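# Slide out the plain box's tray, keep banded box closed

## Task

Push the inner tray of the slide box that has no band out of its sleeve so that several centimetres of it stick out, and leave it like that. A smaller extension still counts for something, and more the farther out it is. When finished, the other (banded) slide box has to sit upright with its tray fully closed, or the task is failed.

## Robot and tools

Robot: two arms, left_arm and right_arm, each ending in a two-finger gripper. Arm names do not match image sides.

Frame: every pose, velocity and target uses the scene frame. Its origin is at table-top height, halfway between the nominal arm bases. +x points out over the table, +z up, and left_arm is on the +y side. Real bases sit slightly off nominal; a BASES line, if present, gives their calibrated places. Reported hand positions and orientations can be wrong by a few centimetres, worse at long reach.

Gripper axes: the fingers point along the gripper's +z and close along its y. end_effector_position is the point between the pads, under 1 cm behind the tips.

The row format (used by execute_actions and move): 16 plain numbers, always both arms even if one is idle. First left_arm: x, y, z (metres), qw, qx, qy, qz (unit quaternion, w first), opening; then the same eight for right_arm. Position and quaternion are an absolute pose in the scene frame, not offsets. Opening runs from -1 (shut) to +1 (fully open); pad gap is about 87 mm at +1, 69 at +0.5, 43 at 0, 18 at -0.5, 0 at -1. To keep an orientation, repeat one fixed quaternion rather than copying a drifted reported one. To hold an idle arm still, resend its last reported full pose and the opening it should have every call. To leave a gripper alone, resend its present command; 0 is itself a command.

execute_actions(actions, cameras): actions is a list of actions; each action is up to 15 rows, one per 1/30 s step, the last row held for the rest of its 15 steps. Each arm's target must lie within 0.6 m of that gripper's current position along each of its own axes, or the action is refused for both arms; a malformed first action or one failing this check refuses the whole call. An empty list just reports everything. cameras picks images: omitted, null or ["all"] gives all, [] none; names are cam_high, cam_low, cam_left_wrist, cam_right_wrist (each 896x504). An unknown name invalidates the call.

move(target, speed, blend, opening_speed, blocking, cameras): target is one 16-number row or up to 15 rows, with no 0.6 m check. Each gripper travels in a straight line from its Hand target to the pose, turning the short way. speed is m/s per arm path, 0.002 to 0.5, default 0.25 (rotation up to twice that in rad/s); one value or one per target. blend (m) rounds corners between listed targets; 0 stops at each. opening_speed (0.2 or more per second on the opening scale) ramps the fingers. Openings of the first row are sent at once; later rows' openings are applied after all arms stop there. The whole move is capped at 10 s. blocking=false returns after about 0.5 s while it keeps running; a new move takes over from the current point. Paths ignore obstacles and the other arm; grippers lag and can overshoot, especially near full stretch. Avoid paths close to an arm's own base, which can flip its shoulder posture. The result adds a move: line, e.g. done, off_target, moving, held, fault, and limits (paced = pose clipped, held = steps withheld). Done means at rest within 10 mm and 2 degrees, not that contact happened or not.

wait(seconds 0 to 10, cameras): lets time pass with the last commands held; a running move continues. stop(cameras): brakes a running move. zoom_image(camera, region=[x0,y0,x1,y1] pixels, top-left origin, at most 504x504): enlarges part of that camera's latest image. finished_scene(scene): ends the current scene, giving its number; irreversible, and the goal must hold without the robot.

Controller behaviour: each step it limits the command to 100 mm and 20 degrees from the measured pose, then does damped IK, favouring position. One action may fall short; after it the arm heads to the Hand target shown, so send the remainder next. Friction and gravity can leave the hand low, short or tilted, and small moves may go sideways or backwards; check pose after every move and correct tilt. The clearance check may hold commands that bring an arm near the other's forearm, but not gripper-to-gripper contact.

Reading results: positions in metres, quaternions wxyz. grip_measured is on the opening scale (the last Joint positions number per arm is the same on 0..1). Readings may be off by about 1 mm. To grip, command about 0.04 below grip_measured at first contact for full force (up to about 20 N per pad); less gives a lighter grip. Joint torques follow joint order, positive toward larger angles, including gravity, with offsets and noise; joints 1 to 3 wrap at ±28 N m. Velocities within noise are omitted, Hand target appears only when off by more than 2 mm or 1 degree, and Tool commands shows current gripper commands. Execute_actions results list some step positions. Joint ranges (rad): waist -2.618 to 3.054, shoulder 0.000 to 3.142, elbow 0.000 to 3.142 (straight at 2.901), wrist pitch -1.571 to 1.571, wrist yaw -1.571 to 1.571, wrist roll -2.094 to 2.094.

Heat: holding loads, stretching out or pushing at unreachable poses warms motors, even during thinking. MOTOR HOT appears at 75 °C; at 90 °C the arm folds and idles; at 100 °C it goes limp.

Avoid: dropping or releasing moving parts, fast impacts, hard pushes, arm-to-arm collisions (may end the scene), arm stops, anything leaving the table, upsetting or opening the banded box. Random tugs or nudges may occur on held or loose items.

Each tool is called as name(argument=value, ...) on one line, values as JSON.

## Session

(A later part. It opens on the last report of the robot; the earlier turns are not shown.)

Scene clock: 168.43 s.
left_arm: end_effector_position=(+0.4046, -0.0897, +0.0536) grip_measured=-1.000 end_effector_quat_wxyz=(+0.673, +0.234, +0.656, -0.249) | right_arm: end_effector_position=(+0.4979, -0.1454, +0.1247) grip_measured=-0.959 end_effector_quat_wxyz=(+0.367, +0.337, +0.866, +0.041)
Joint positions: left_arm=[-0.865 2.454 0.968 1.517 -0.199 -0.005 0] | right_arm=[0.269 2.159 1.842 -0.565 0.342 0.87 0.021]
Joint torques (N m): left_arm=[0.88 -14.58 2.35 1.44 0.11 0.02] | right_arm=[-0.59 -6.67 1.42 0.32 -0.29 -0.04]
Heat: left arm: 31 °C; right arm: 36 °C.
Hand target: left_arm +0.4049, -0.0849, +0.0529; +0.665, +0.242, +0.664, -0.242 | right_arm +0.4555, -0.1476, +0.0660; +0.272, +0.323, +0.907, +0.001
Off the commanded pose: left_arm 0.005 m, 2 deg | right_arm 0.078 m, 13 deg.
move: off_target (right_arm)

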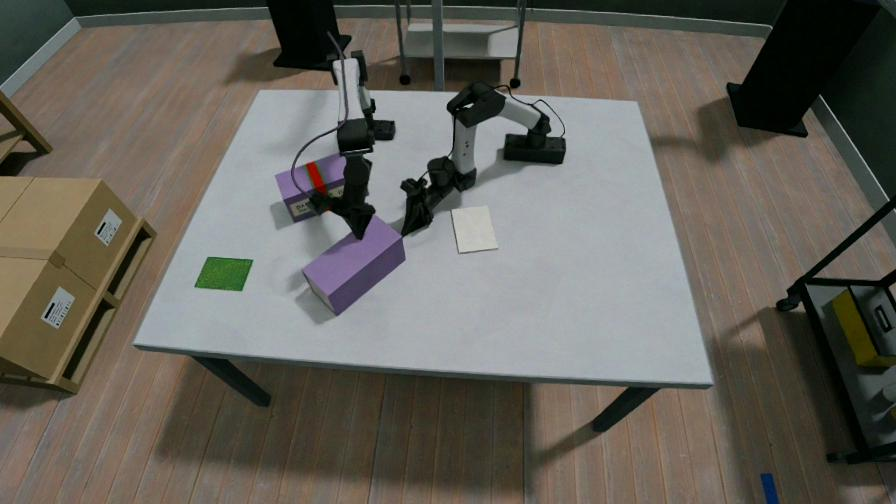

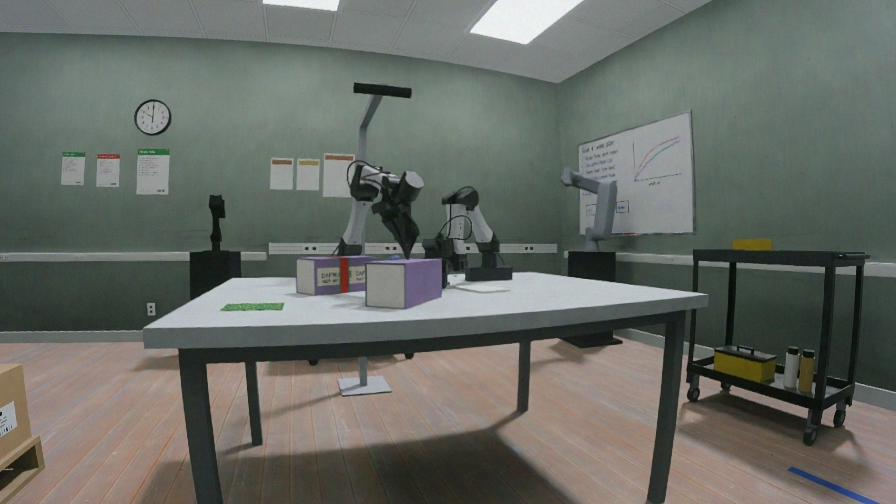

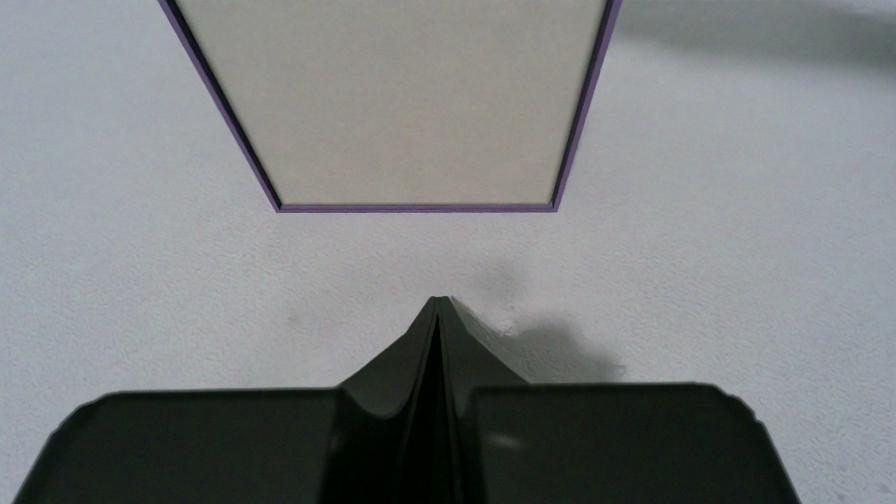

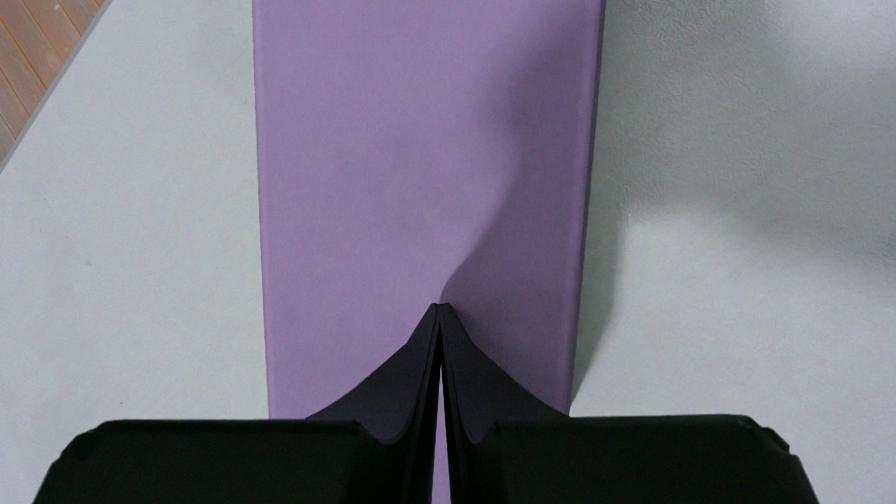

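move(target=[[0.412,-0.080,0.055,0.665,0.242,0.665,-0.242,-1, 0.452,-0.147,0.055,0.30,0.32,0.895,0.0,-1],[0.453,-0.114,0.055,0.665,0.242,0.665,-0.242,-1, 0.45,-0.147,0.05,0.30,0.32,0.895,0.0,-1]], speed=0.04, blend=0.005)

Scene clock: 182.83 s.
left_arm: end_effector_position=(+0.4466, -0.1123, +0.0621) grip_measured=-1.000 end_effector_quat_wxyz=(+0.666, +0.239, +0.664, -0.244) | right_arm: end_effector_position=(+0.4979, -0.1453, +0.1242) grip_measured=-0.959 end_effector_quat_wxyz=(+0.402, +0.340, +0.848, +0.056)
Joint positions: left_arm=[-0.821 2.472 1.169 1.308 -0.156 -0.005 0] | right_arm=[0.276 2.097 1.695 -0.398 0.366 0.873 0.021]
Joint torques (N m): left_arm=[0.99 -10.51 7.98 1.77 0.15 -0.02] | right_arm=[0.03 -5.78 1.29 0.18 -0.14 -0.07]
Hand target: left_arm +0.4527, -0.1135, +0.0551; +0.664, +0.242, +0.665, -0.242 | right_arm +0.4504, -0.1482, +0.0572; +0.303, +0.322, +0.897, +0.001
Off the commanded pose: left_arm 0.010 m, 0 deg | right_arm 0.088 m, 15 deg.
move: off_target (right_arm)

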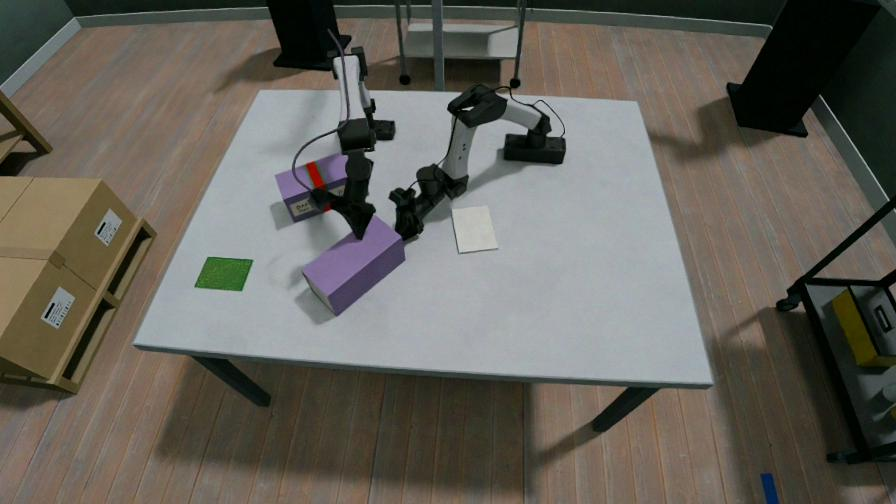

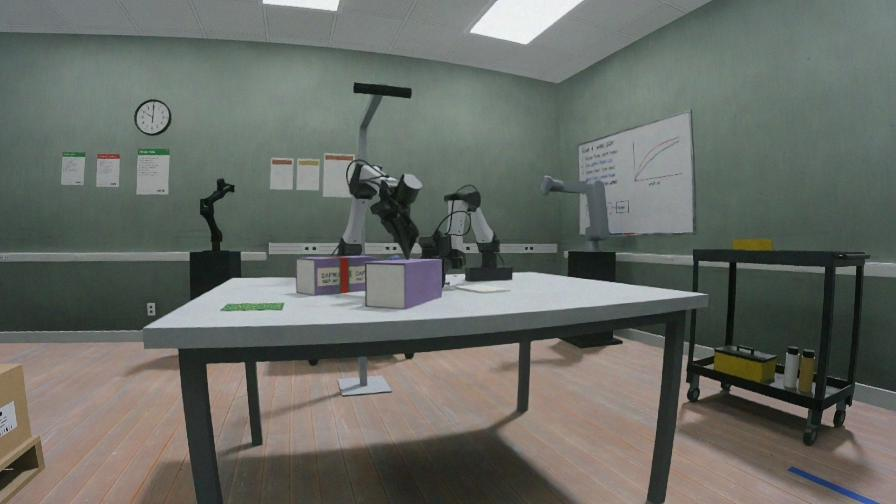

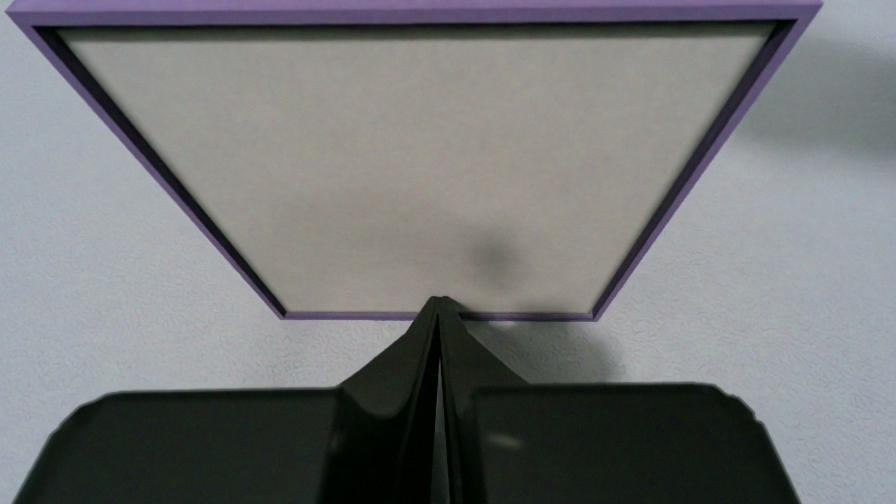

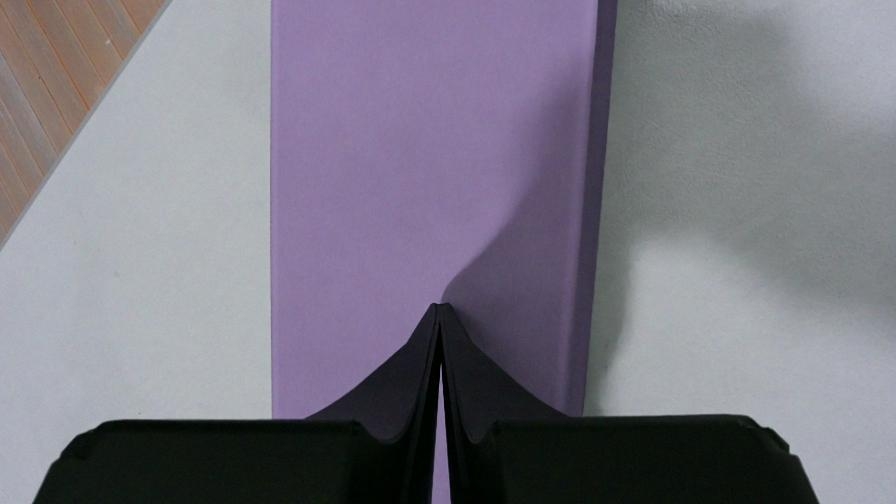

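move(target=[0.492,-0.147,0.055,0.665,0.242,0.665,-0.242,-1, 0.452,-0.147,0.04,0.32,0.32,0.89,0.0,-1], speed=0.04)

Scene clock: 191.30 s.
left_arm: end_effector_position=(+0.4868, -0.1420, +0.0642) grip_measured=-1.000 end_effector_quat_wxyz=(+0.669, +0.234, +0.664, -0.239) | right_arm: end_effector_position=(+0.5110, -0.1524, +0.1247) grip_measured=-0.959 end_effector_quat_wxyz=(+0.443, +0.352, +0.823, +0.054)
Joint positions: left_arm=[-0.804 2.571 1.43 1.15 -0.154 -0.003 0] | right_arm=[0.276 2.097 1.638 -0.262 0.425 0.873 0.021]
Joint torques (N m): left_arm=[0.84 -11.26 9.7 1.65 0.24 -0.05] | right_arm=[0.38 -6.27 1.36 -0.27 -0.46 -0.11]
Hand target: left_arm +0.4913, -0.1461, +0.0553; +0.665, +0.242, +0.664, -0.242 | right_arm +0.4552, -0.1493, +0.0514; +0.325, +0.323, +0.889, +0.003
Off the commanded pose: left_arm 0.012 m, 1 deg | right_arm 0.103 m, 18 deg; position clipped.
move: off_target (left_arm, right_arm); limits=paced

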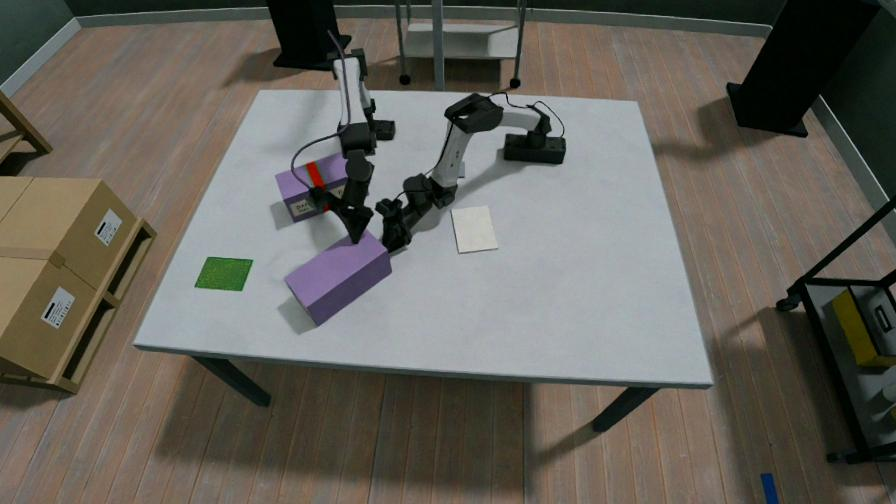

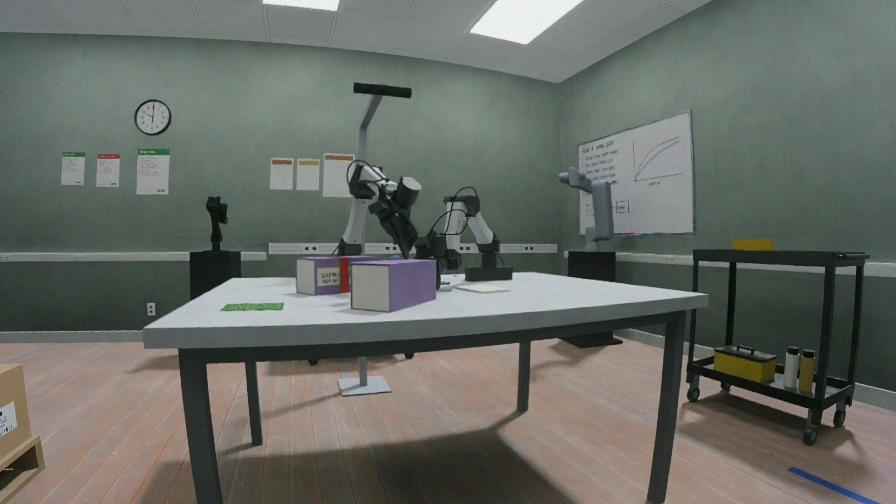

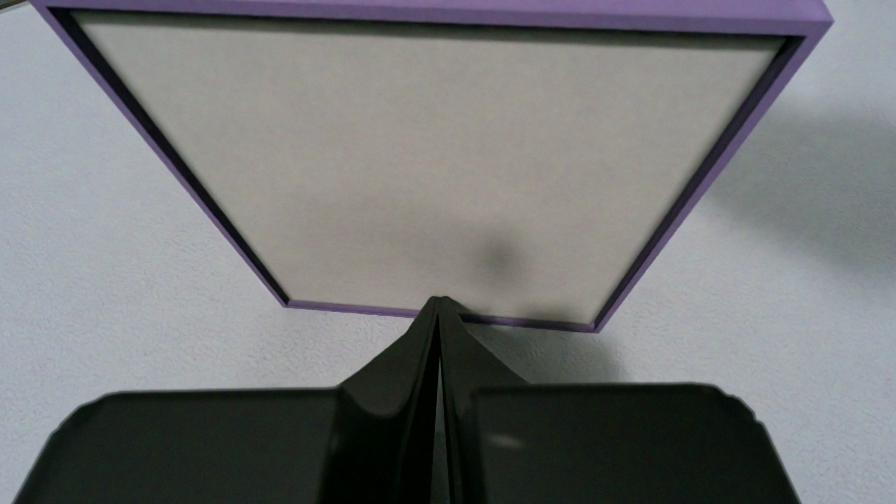

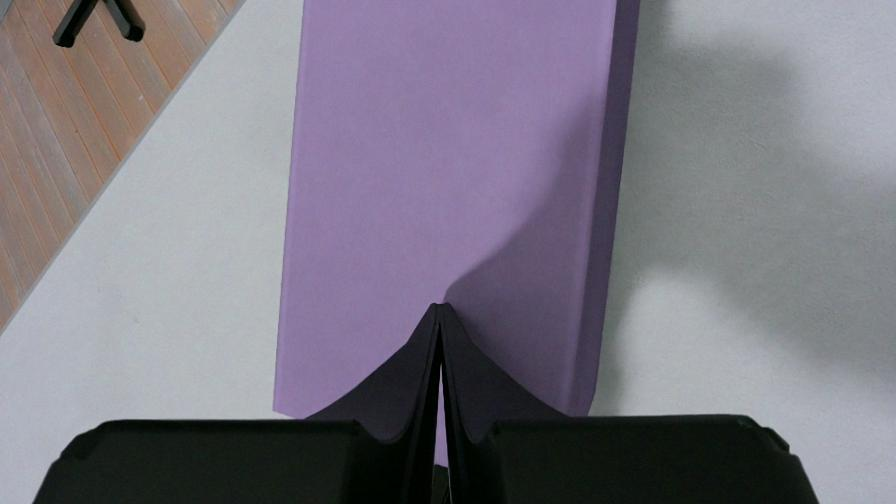

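move(target=[[0.475,-0.135,0.055,0.665,0.242,0.665,-0.242,-1, 0.50,-0.150,0.14,0.30,0.34,0.88,0.0,-1],[0.462,-0.115,0.055,0.651,0.276,0.651,-0.276,-1, 0.50,-0.150,0.145,0.121,0.363,0.922,-0.048,-1]], speed=0.06)

Scene clock: 248.07 s.
left_arm: end_effector_position=(+0.4626, -0.1201, +0.0567) grip_measured=-1.000 end_effector_quat_wxyz=(+0.664, +0.269, +0.639, -0.281) | right_arm: end_effector_position=(+0.4969, -0.1506, +0.1339) grip_measured=-0.959 end_effector_quat_wxyz=(+0.233, +0.353, +0.906, +0.013)
Joint positions: left_arm=[-0.765 2.545 1.254 1.33 0.003 -0.003 0] | right_arm=[0.222 2.622 2.831 -1.363 0.228 0.9 0.021]
Joint torques (N m): left_arm=[0.59 -16.51 3.11 1.37 0.12 0.03] | right_arm=[-1.13 -11.97 8.18 1.11 0 0.12]
Hand target: left_arm +0.4619, -0.1149, +0.0549; +0.652, +0.275, +0.651, -0.276 | right_arm +0.4991, -0.1503, +0.1446; +0.240, +0.357, +0.902, +0.027
Off the commanded pose: left_arm 0.005 m, 2 deg | right_arm 0.012 m, 15 deg.
elbow stopped short (right arm): the move would have taken joint 3 (elbow) straighter than the controller allows.
move: off_target (right_arm)

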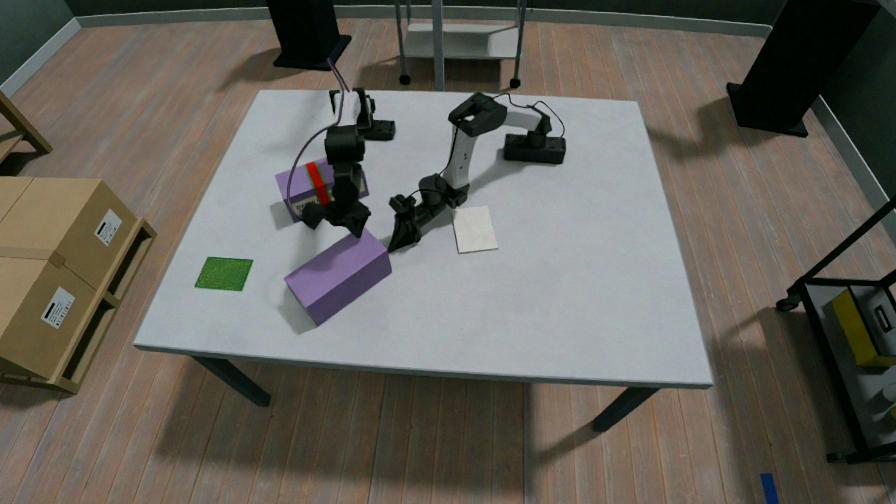

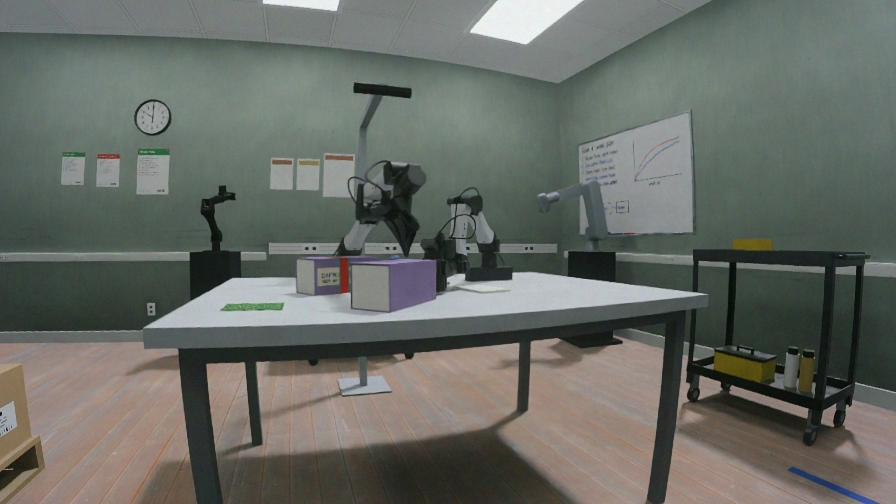

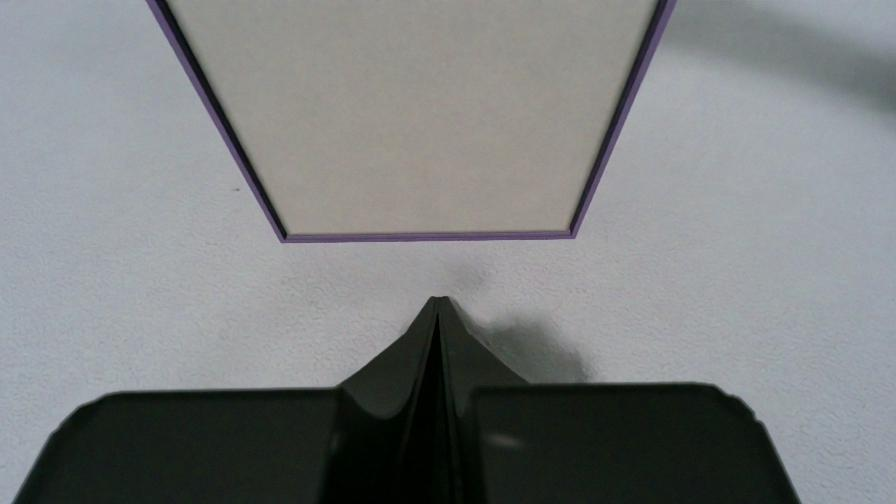

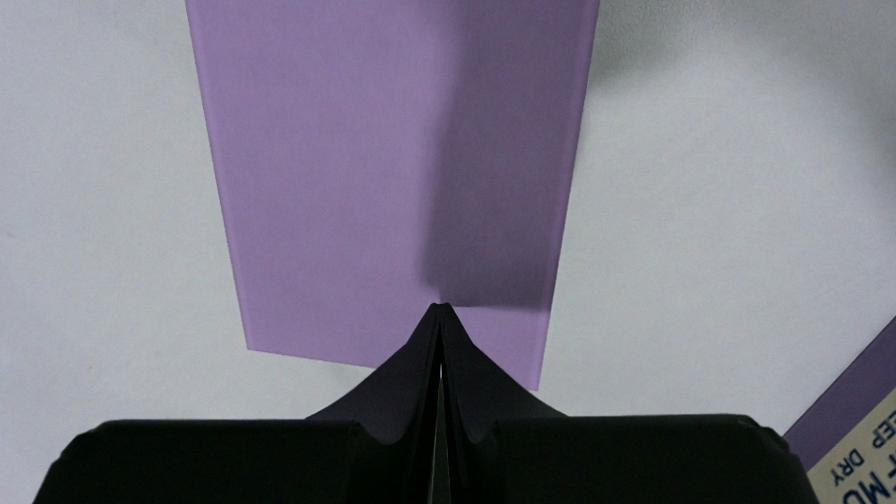

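move(target=[[0.462,-0.1165,0.053,0.651,0.276,0.651,-0.276,-1, 0.525,-0.175,0.14,0.2,0.363,0.91,-0.0,-1],[0.462,-0.1165,0.053,0.651,0.276,0.651,-0.276,-1, 0.525,-0.175,0.045,0.2,0.363,0.91,-0.0,-1]], speed=0.06)

Scene clock: 261.27 s.
left_arm: end_effector_position=(+0.4626, -0.1201, +0.0569) grip_measured=-1.000 end_effector_quat_wxyz=(+0.664, +0.269, +0.638, -0.282) | right_arm: end_effector_position=(+0.5461, -0.1717, +0.1244) grip_measured=-0.959 end_effector_quat_wxyz=(+0.290, +0.364, +0.884, +0.047)
Joint positions: left_arm=[-0.764 2.545 1.254 1.331 0.004 -0.003 0] | right_arm=[0.167 2.695 2.879 -1.192 0.21 0.871 0.021]
Joint torques (N m): left_arm=[0.58 -15.77 3.77 1.41 0.15 -0.05] | right_arm=[-1.01 -5.09 0.8 0.87 -0.02 0.01]
Heat: left arm: 38 °C; right arm: 38 °C.
Hand target: left_arm +0.4620, -0.1164, +0.0531; +0.652, +0.276, +0.651, -0.276 | right_arm +0.5212, -0.1754, +0.0495; +0.204, +0.363, +0.909, +0.003
Off the commanded pose: left_arm 0.005 m, 2 deg | right_arm 0.082 m, 12 deg.
elbow stopped short (right arm): the move would have taken joint 3 (elbow) straighter than the controller allows.
elbow read too straight (right arm): the controller reads joint 3 (elbow) straighter than it allows; while it does, the hand can move without a command.
move: off_target (right_arm)

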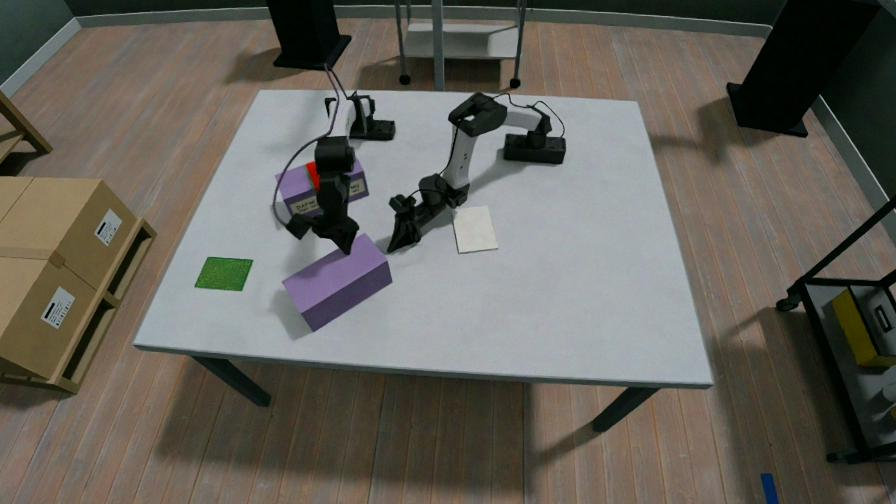

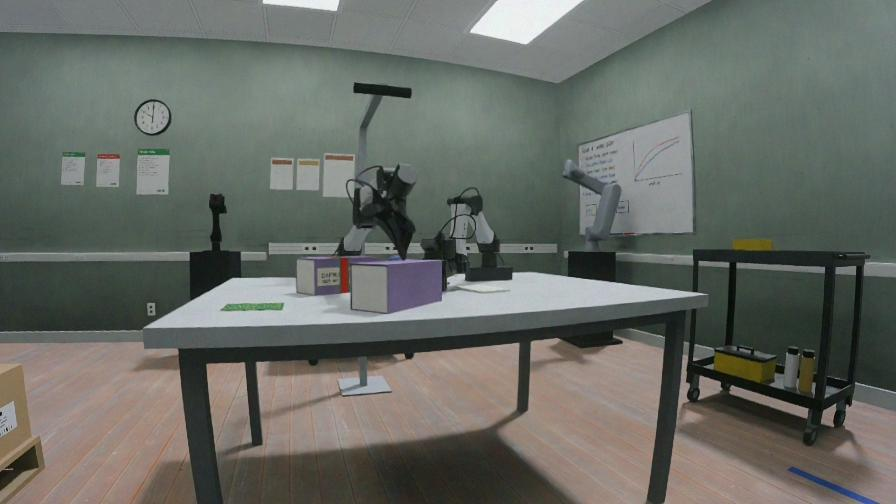

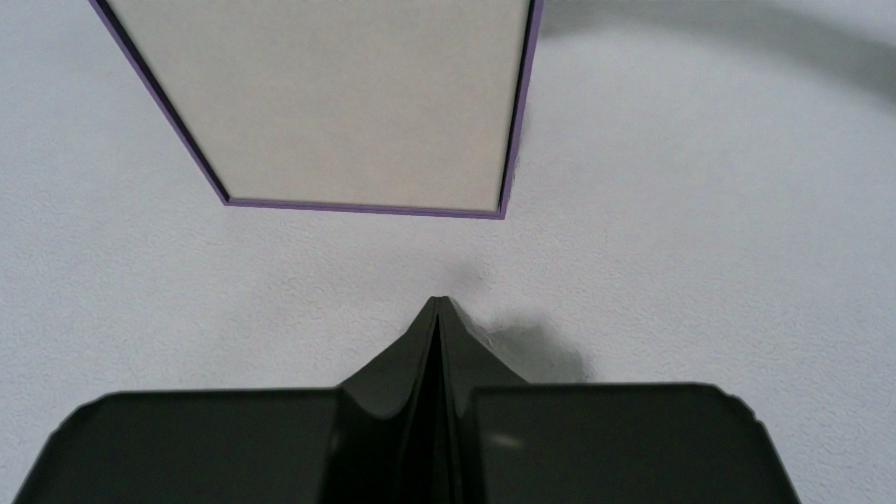

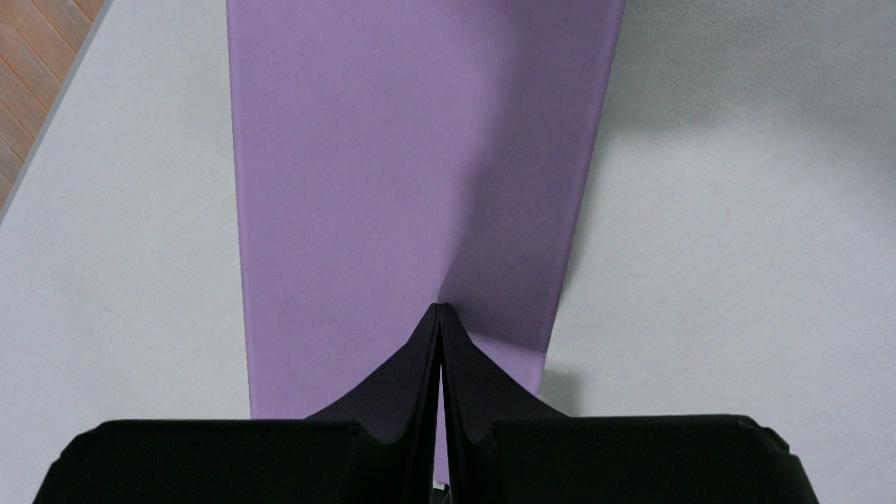

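move(target=[0.484,-0.098,0.053,0.643,0.293,0.643,-0.293,-1, 0.53,-0.162,0.028,0.22,0.363,0.905,-0.0,-1], speed=0.06)

Scene clock: 309.90 s.
left_arm: end_effector_position=(+0.4823, -0.0983, +0.0567) grip_measured=-1.000 end_effector_quat_wxyz=(+0.657, +0.286, +0.631, -0.296) | right_arm: end_effector_position=(+0.5630, -0.1605, +0.1243) grip_measured=-0.959 end_effector_quat_wxyz=(+0.322, +0.369, +0.870, +0.062)
Joint positions: left_arm=[-0.679 2.545 1.254 1.33 0.137 -0.003 0] | right_arm=[0.186 2.639 2.728 -1.027 0.232 0.895 0.021]
Joint torques (N m): left_arm=[0.69 -15.04 5.83 1.2 0.15 0.01] | right_arm=[-0.23 -4.01 1.78 0.53 0.08 -0.02]
Heat: left arm: 44 °C; right arm: 35 °C.
Hand target: left_arm +0.4838, -0.0978, +0.0531; +0.644, +0.293, +0.643, -0.294 | right_arm +0.5278, -0.1628, +0.0380; +0.222, +0.363, +0.905, +0.001
Off the commanded pose: left_arm 0.004 m, 2 deg | right_arm 0.102 m, 14 deg; position clipped.
move: off_target (right_arm); limits=paced

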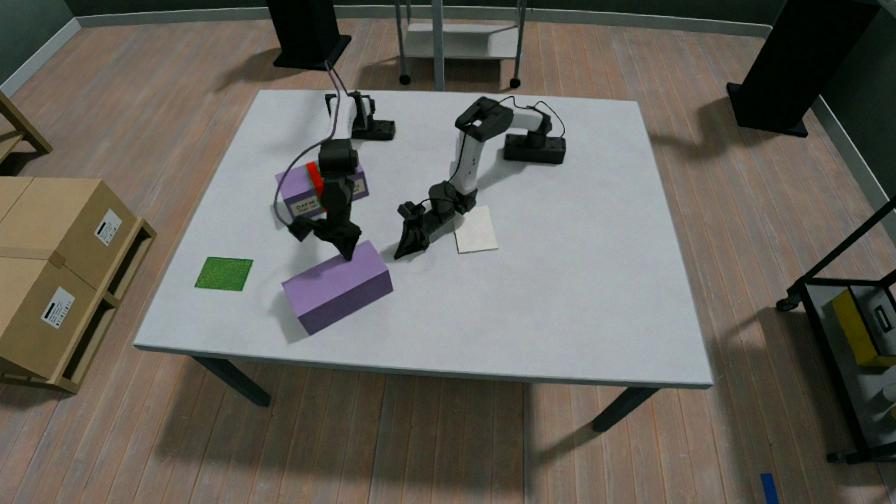

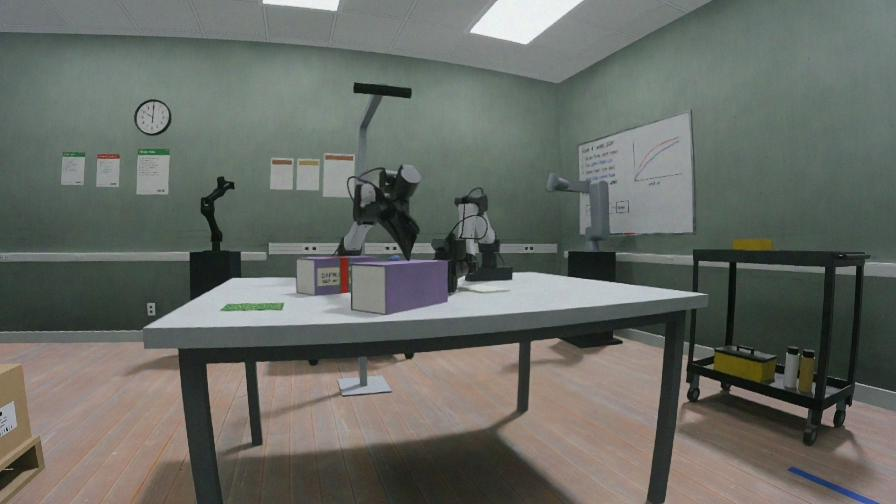

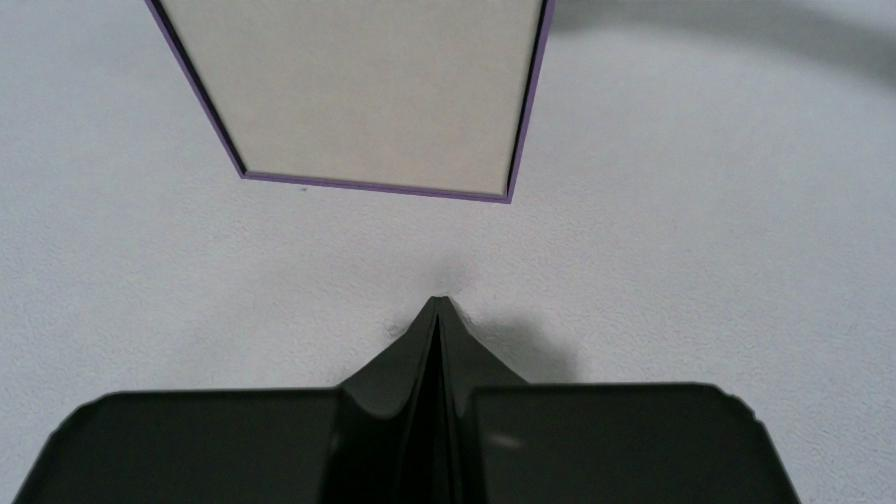

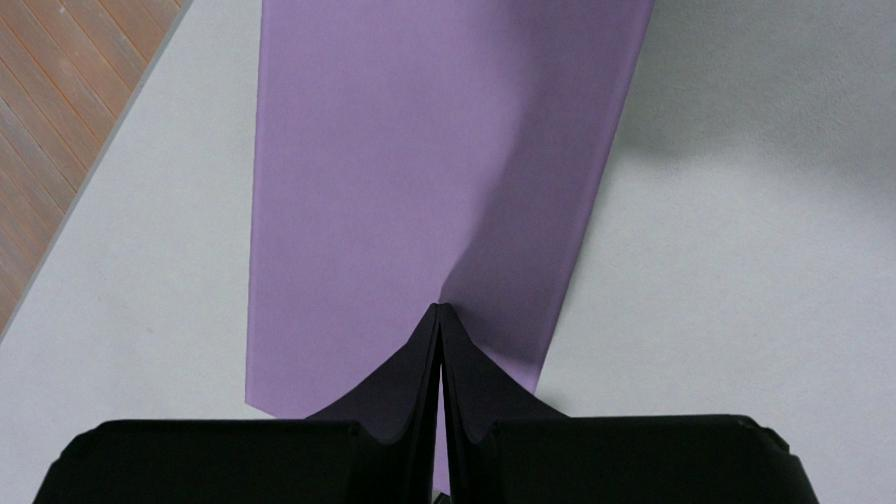

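move(target=[[0.40,-0.0,0.08,0.643,0.293,0.643,-0.293,-1, 0.53,-0.162,0.055,0.22,0.363,0.905,-0.0,-1],[0.40,-0.0,0.08,0.643,0.293,0.643,-0.293,-1, 0.46,-0.162,0.05,0.26,0.363,0.895,-0.0,-1]], speed=0.08)

Scene clock: 385.33 s.
left_arm: end_effector_position=(+0.3982, -0.0012, +0.0613) grip_measured=-1.000 end_effector_quat_wxyz=(+0.627, +0.295, +0.661, -0.289) | right_arm: end_effector_position=(+0.5215, -0.1594, +0.1246) grip_measured=-0.959 end_effector_quat_wxyz=(+0.374, +0.381, +0.842, +0.072)
Joint positions: left_arm=[-0.616 2.267 0.663 1.556 0.205 -0.003 0] | right_arm=[0.22 2.202 1.885 -0.521 0.304 0.935 0.021]
Joint torques (N m): left_arm=[0.7 -13.79 2.48 1.93 0.14 0.01] | right_arm=[0.27 -7.36 1.05 -0.39 -0.04 -0.18]
Hand target: left_arm +0.4002, -0.0003, +0.0797; +0.642, +0.294, +0.645, -0.292 | right_arm +0.4640, -0.1628, +0.0588; +0.263, +0.363, +0.894, +0.002
Off the commanded pose: left_arm 0.019 m, 3 deg | right_arm 0.097 m, 17 deg.
joint sent to its limit (left arm) — joint 4 (wrist pitch), upper limit. The joint targets still meet the commanded pose.
move: off_target (left_arm, right_arm)

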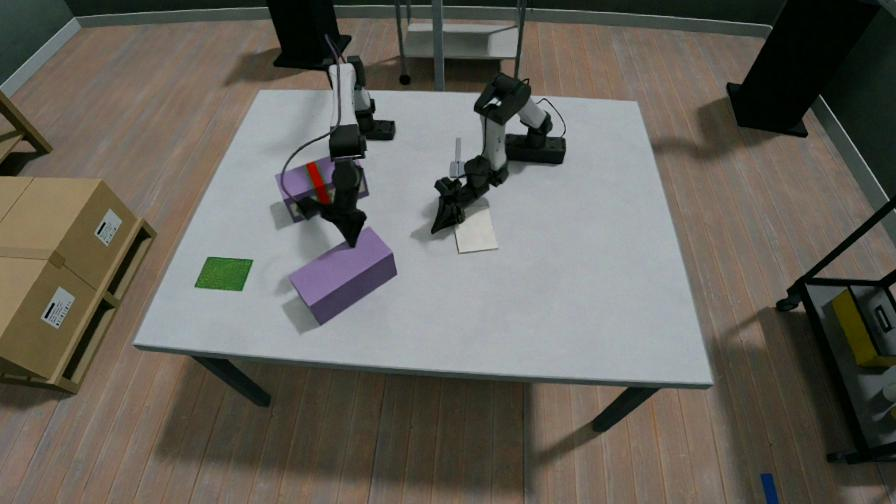

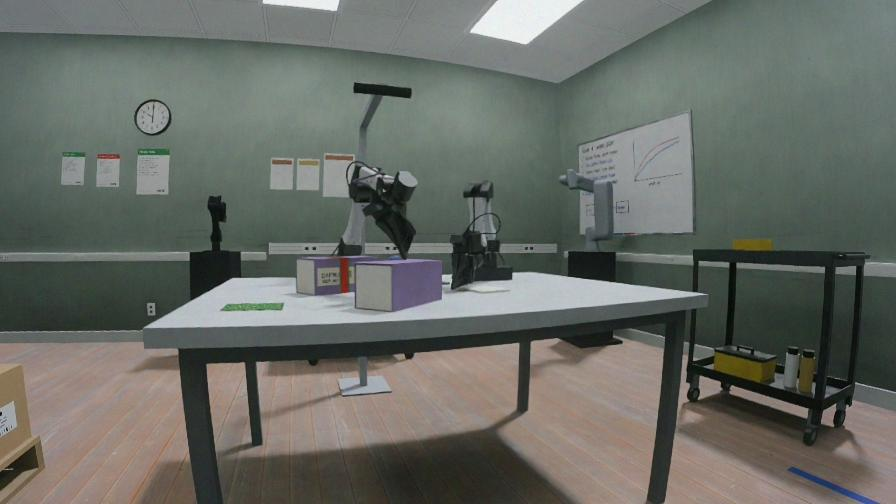

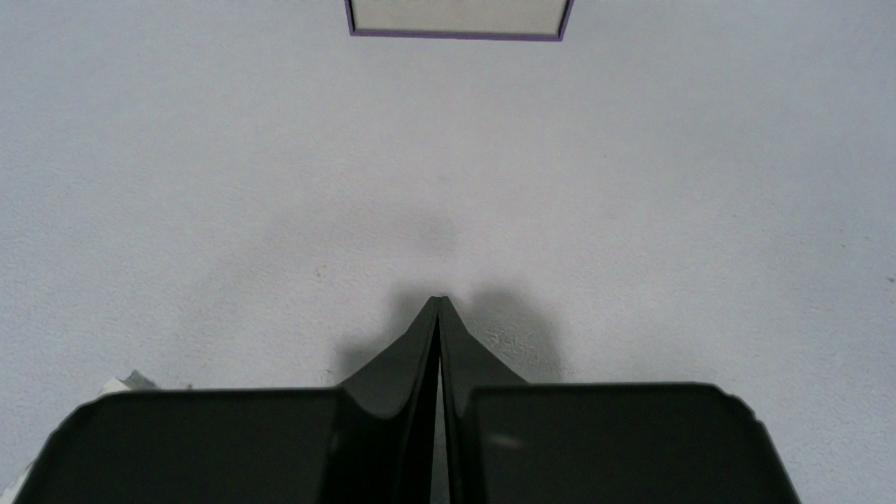

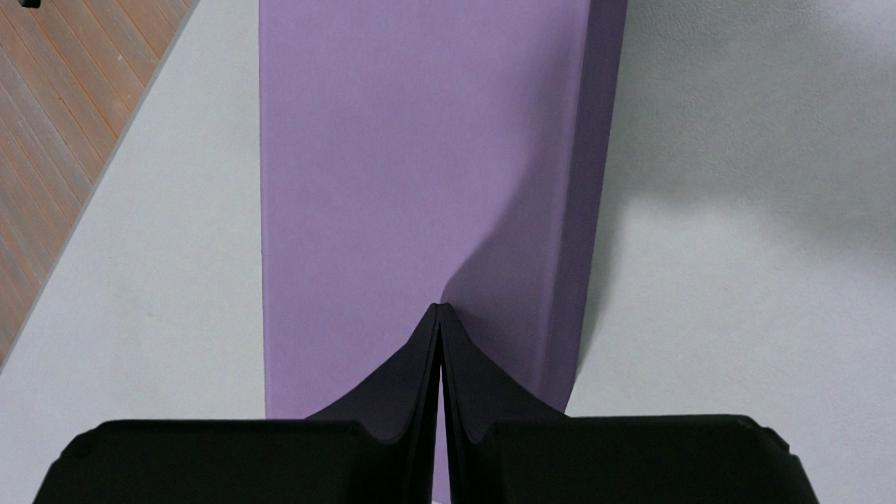

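move(target=[0.36,0.05,0.08,0.643,0.293,0.643,-0.293,-1, 0.39,-0.115,0.05,0.30,0.363,0.88,0.0,-1], speed=0.06)

Scene clock: 395.80 s.
left_arm: end_effector_position=(+0.3588, +0.0488, +0.0660) grip_measured=-1.000 end_effector_quat_wxyz=(+0.601, +0.305, +0.683, -0.281) | right_arm: end_effector_position=(+0.3919, -0.1170, +0.0479) grip_measured=-0.959 end_effector_quat_wxyz=(+0.305, +0.361, +0.881, -0.007)
Joint positions: left_arm=[-0.552 2.095 0.414 1.557 0.272 0.016 0] | right_arm=[0.411 2.012 1.392 -0.491 0.432 1.07 0.021]
Joint torques (N m): left_arm=[0.88 -11.19 2.14 1.9 0.17 0.04] | right_arm=[-0.69 -9.58 5.39 1.18 0.08 0.14]
Hand target: left_arm +0.3602, +0.0498, +0.0799; +0.615, +0.307, +0.669, -0.283 | right_arm +0.3899, -0.1150, +0.0499; +0.301, +0.364, +0.882, +0.000
Off the commanded pose: left_arm 0.014 m, 7 deg | right_arm 0.003 m, 1 deg.
joint sent to its limit (left arm) — joint 4 (wrist pitch), upper limit. The joint targets are off in orientation, not in position.
move: off_target (left_arm); limits=paced

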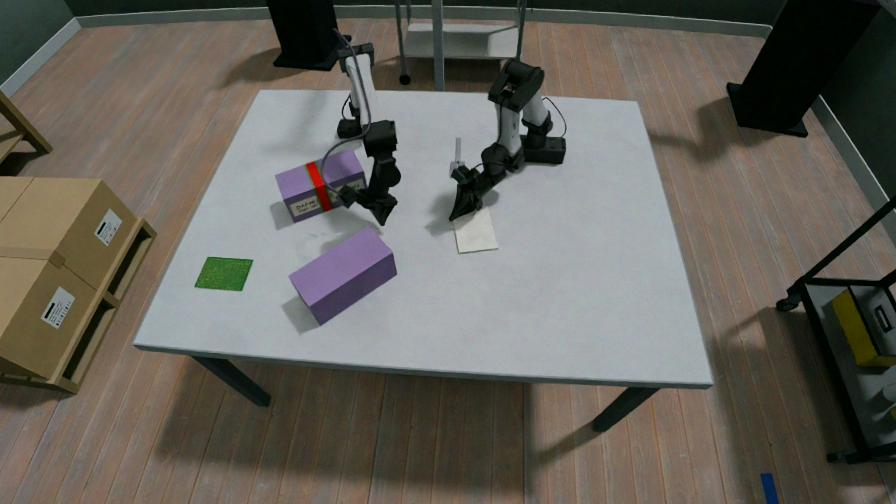

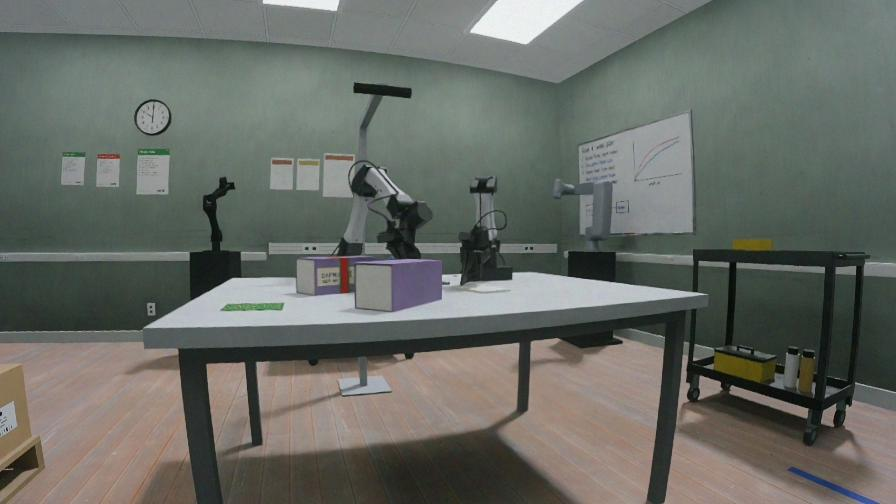

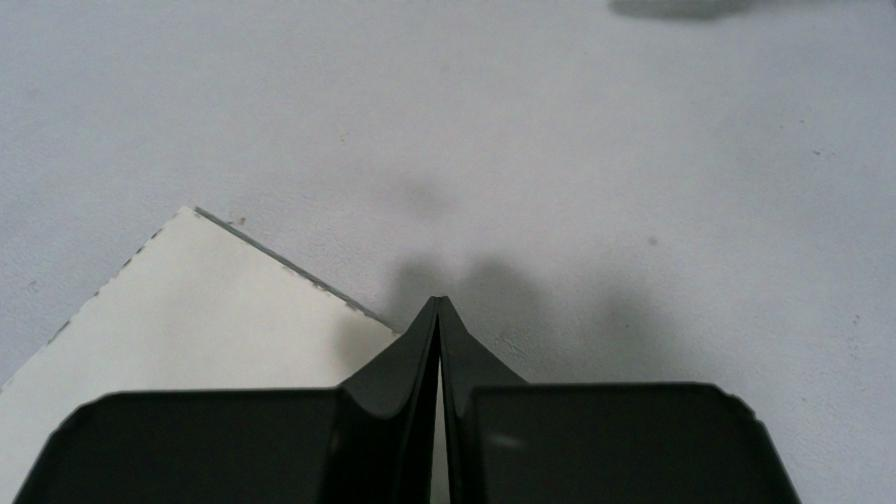

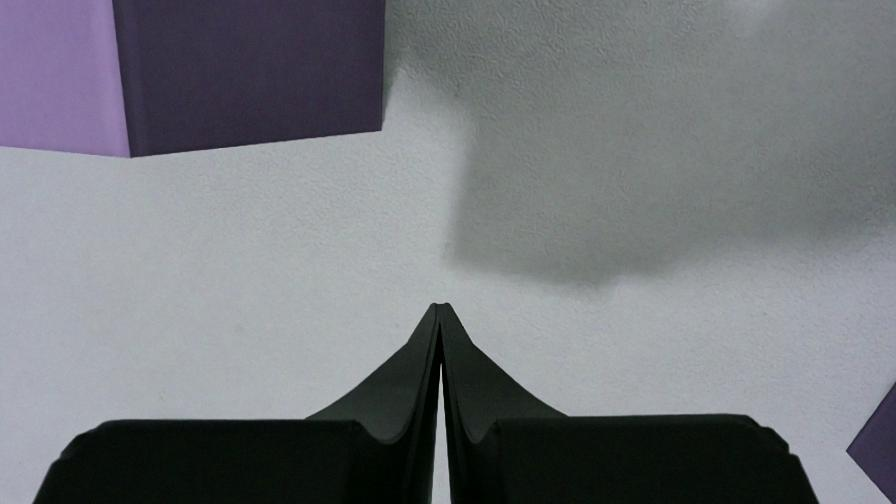

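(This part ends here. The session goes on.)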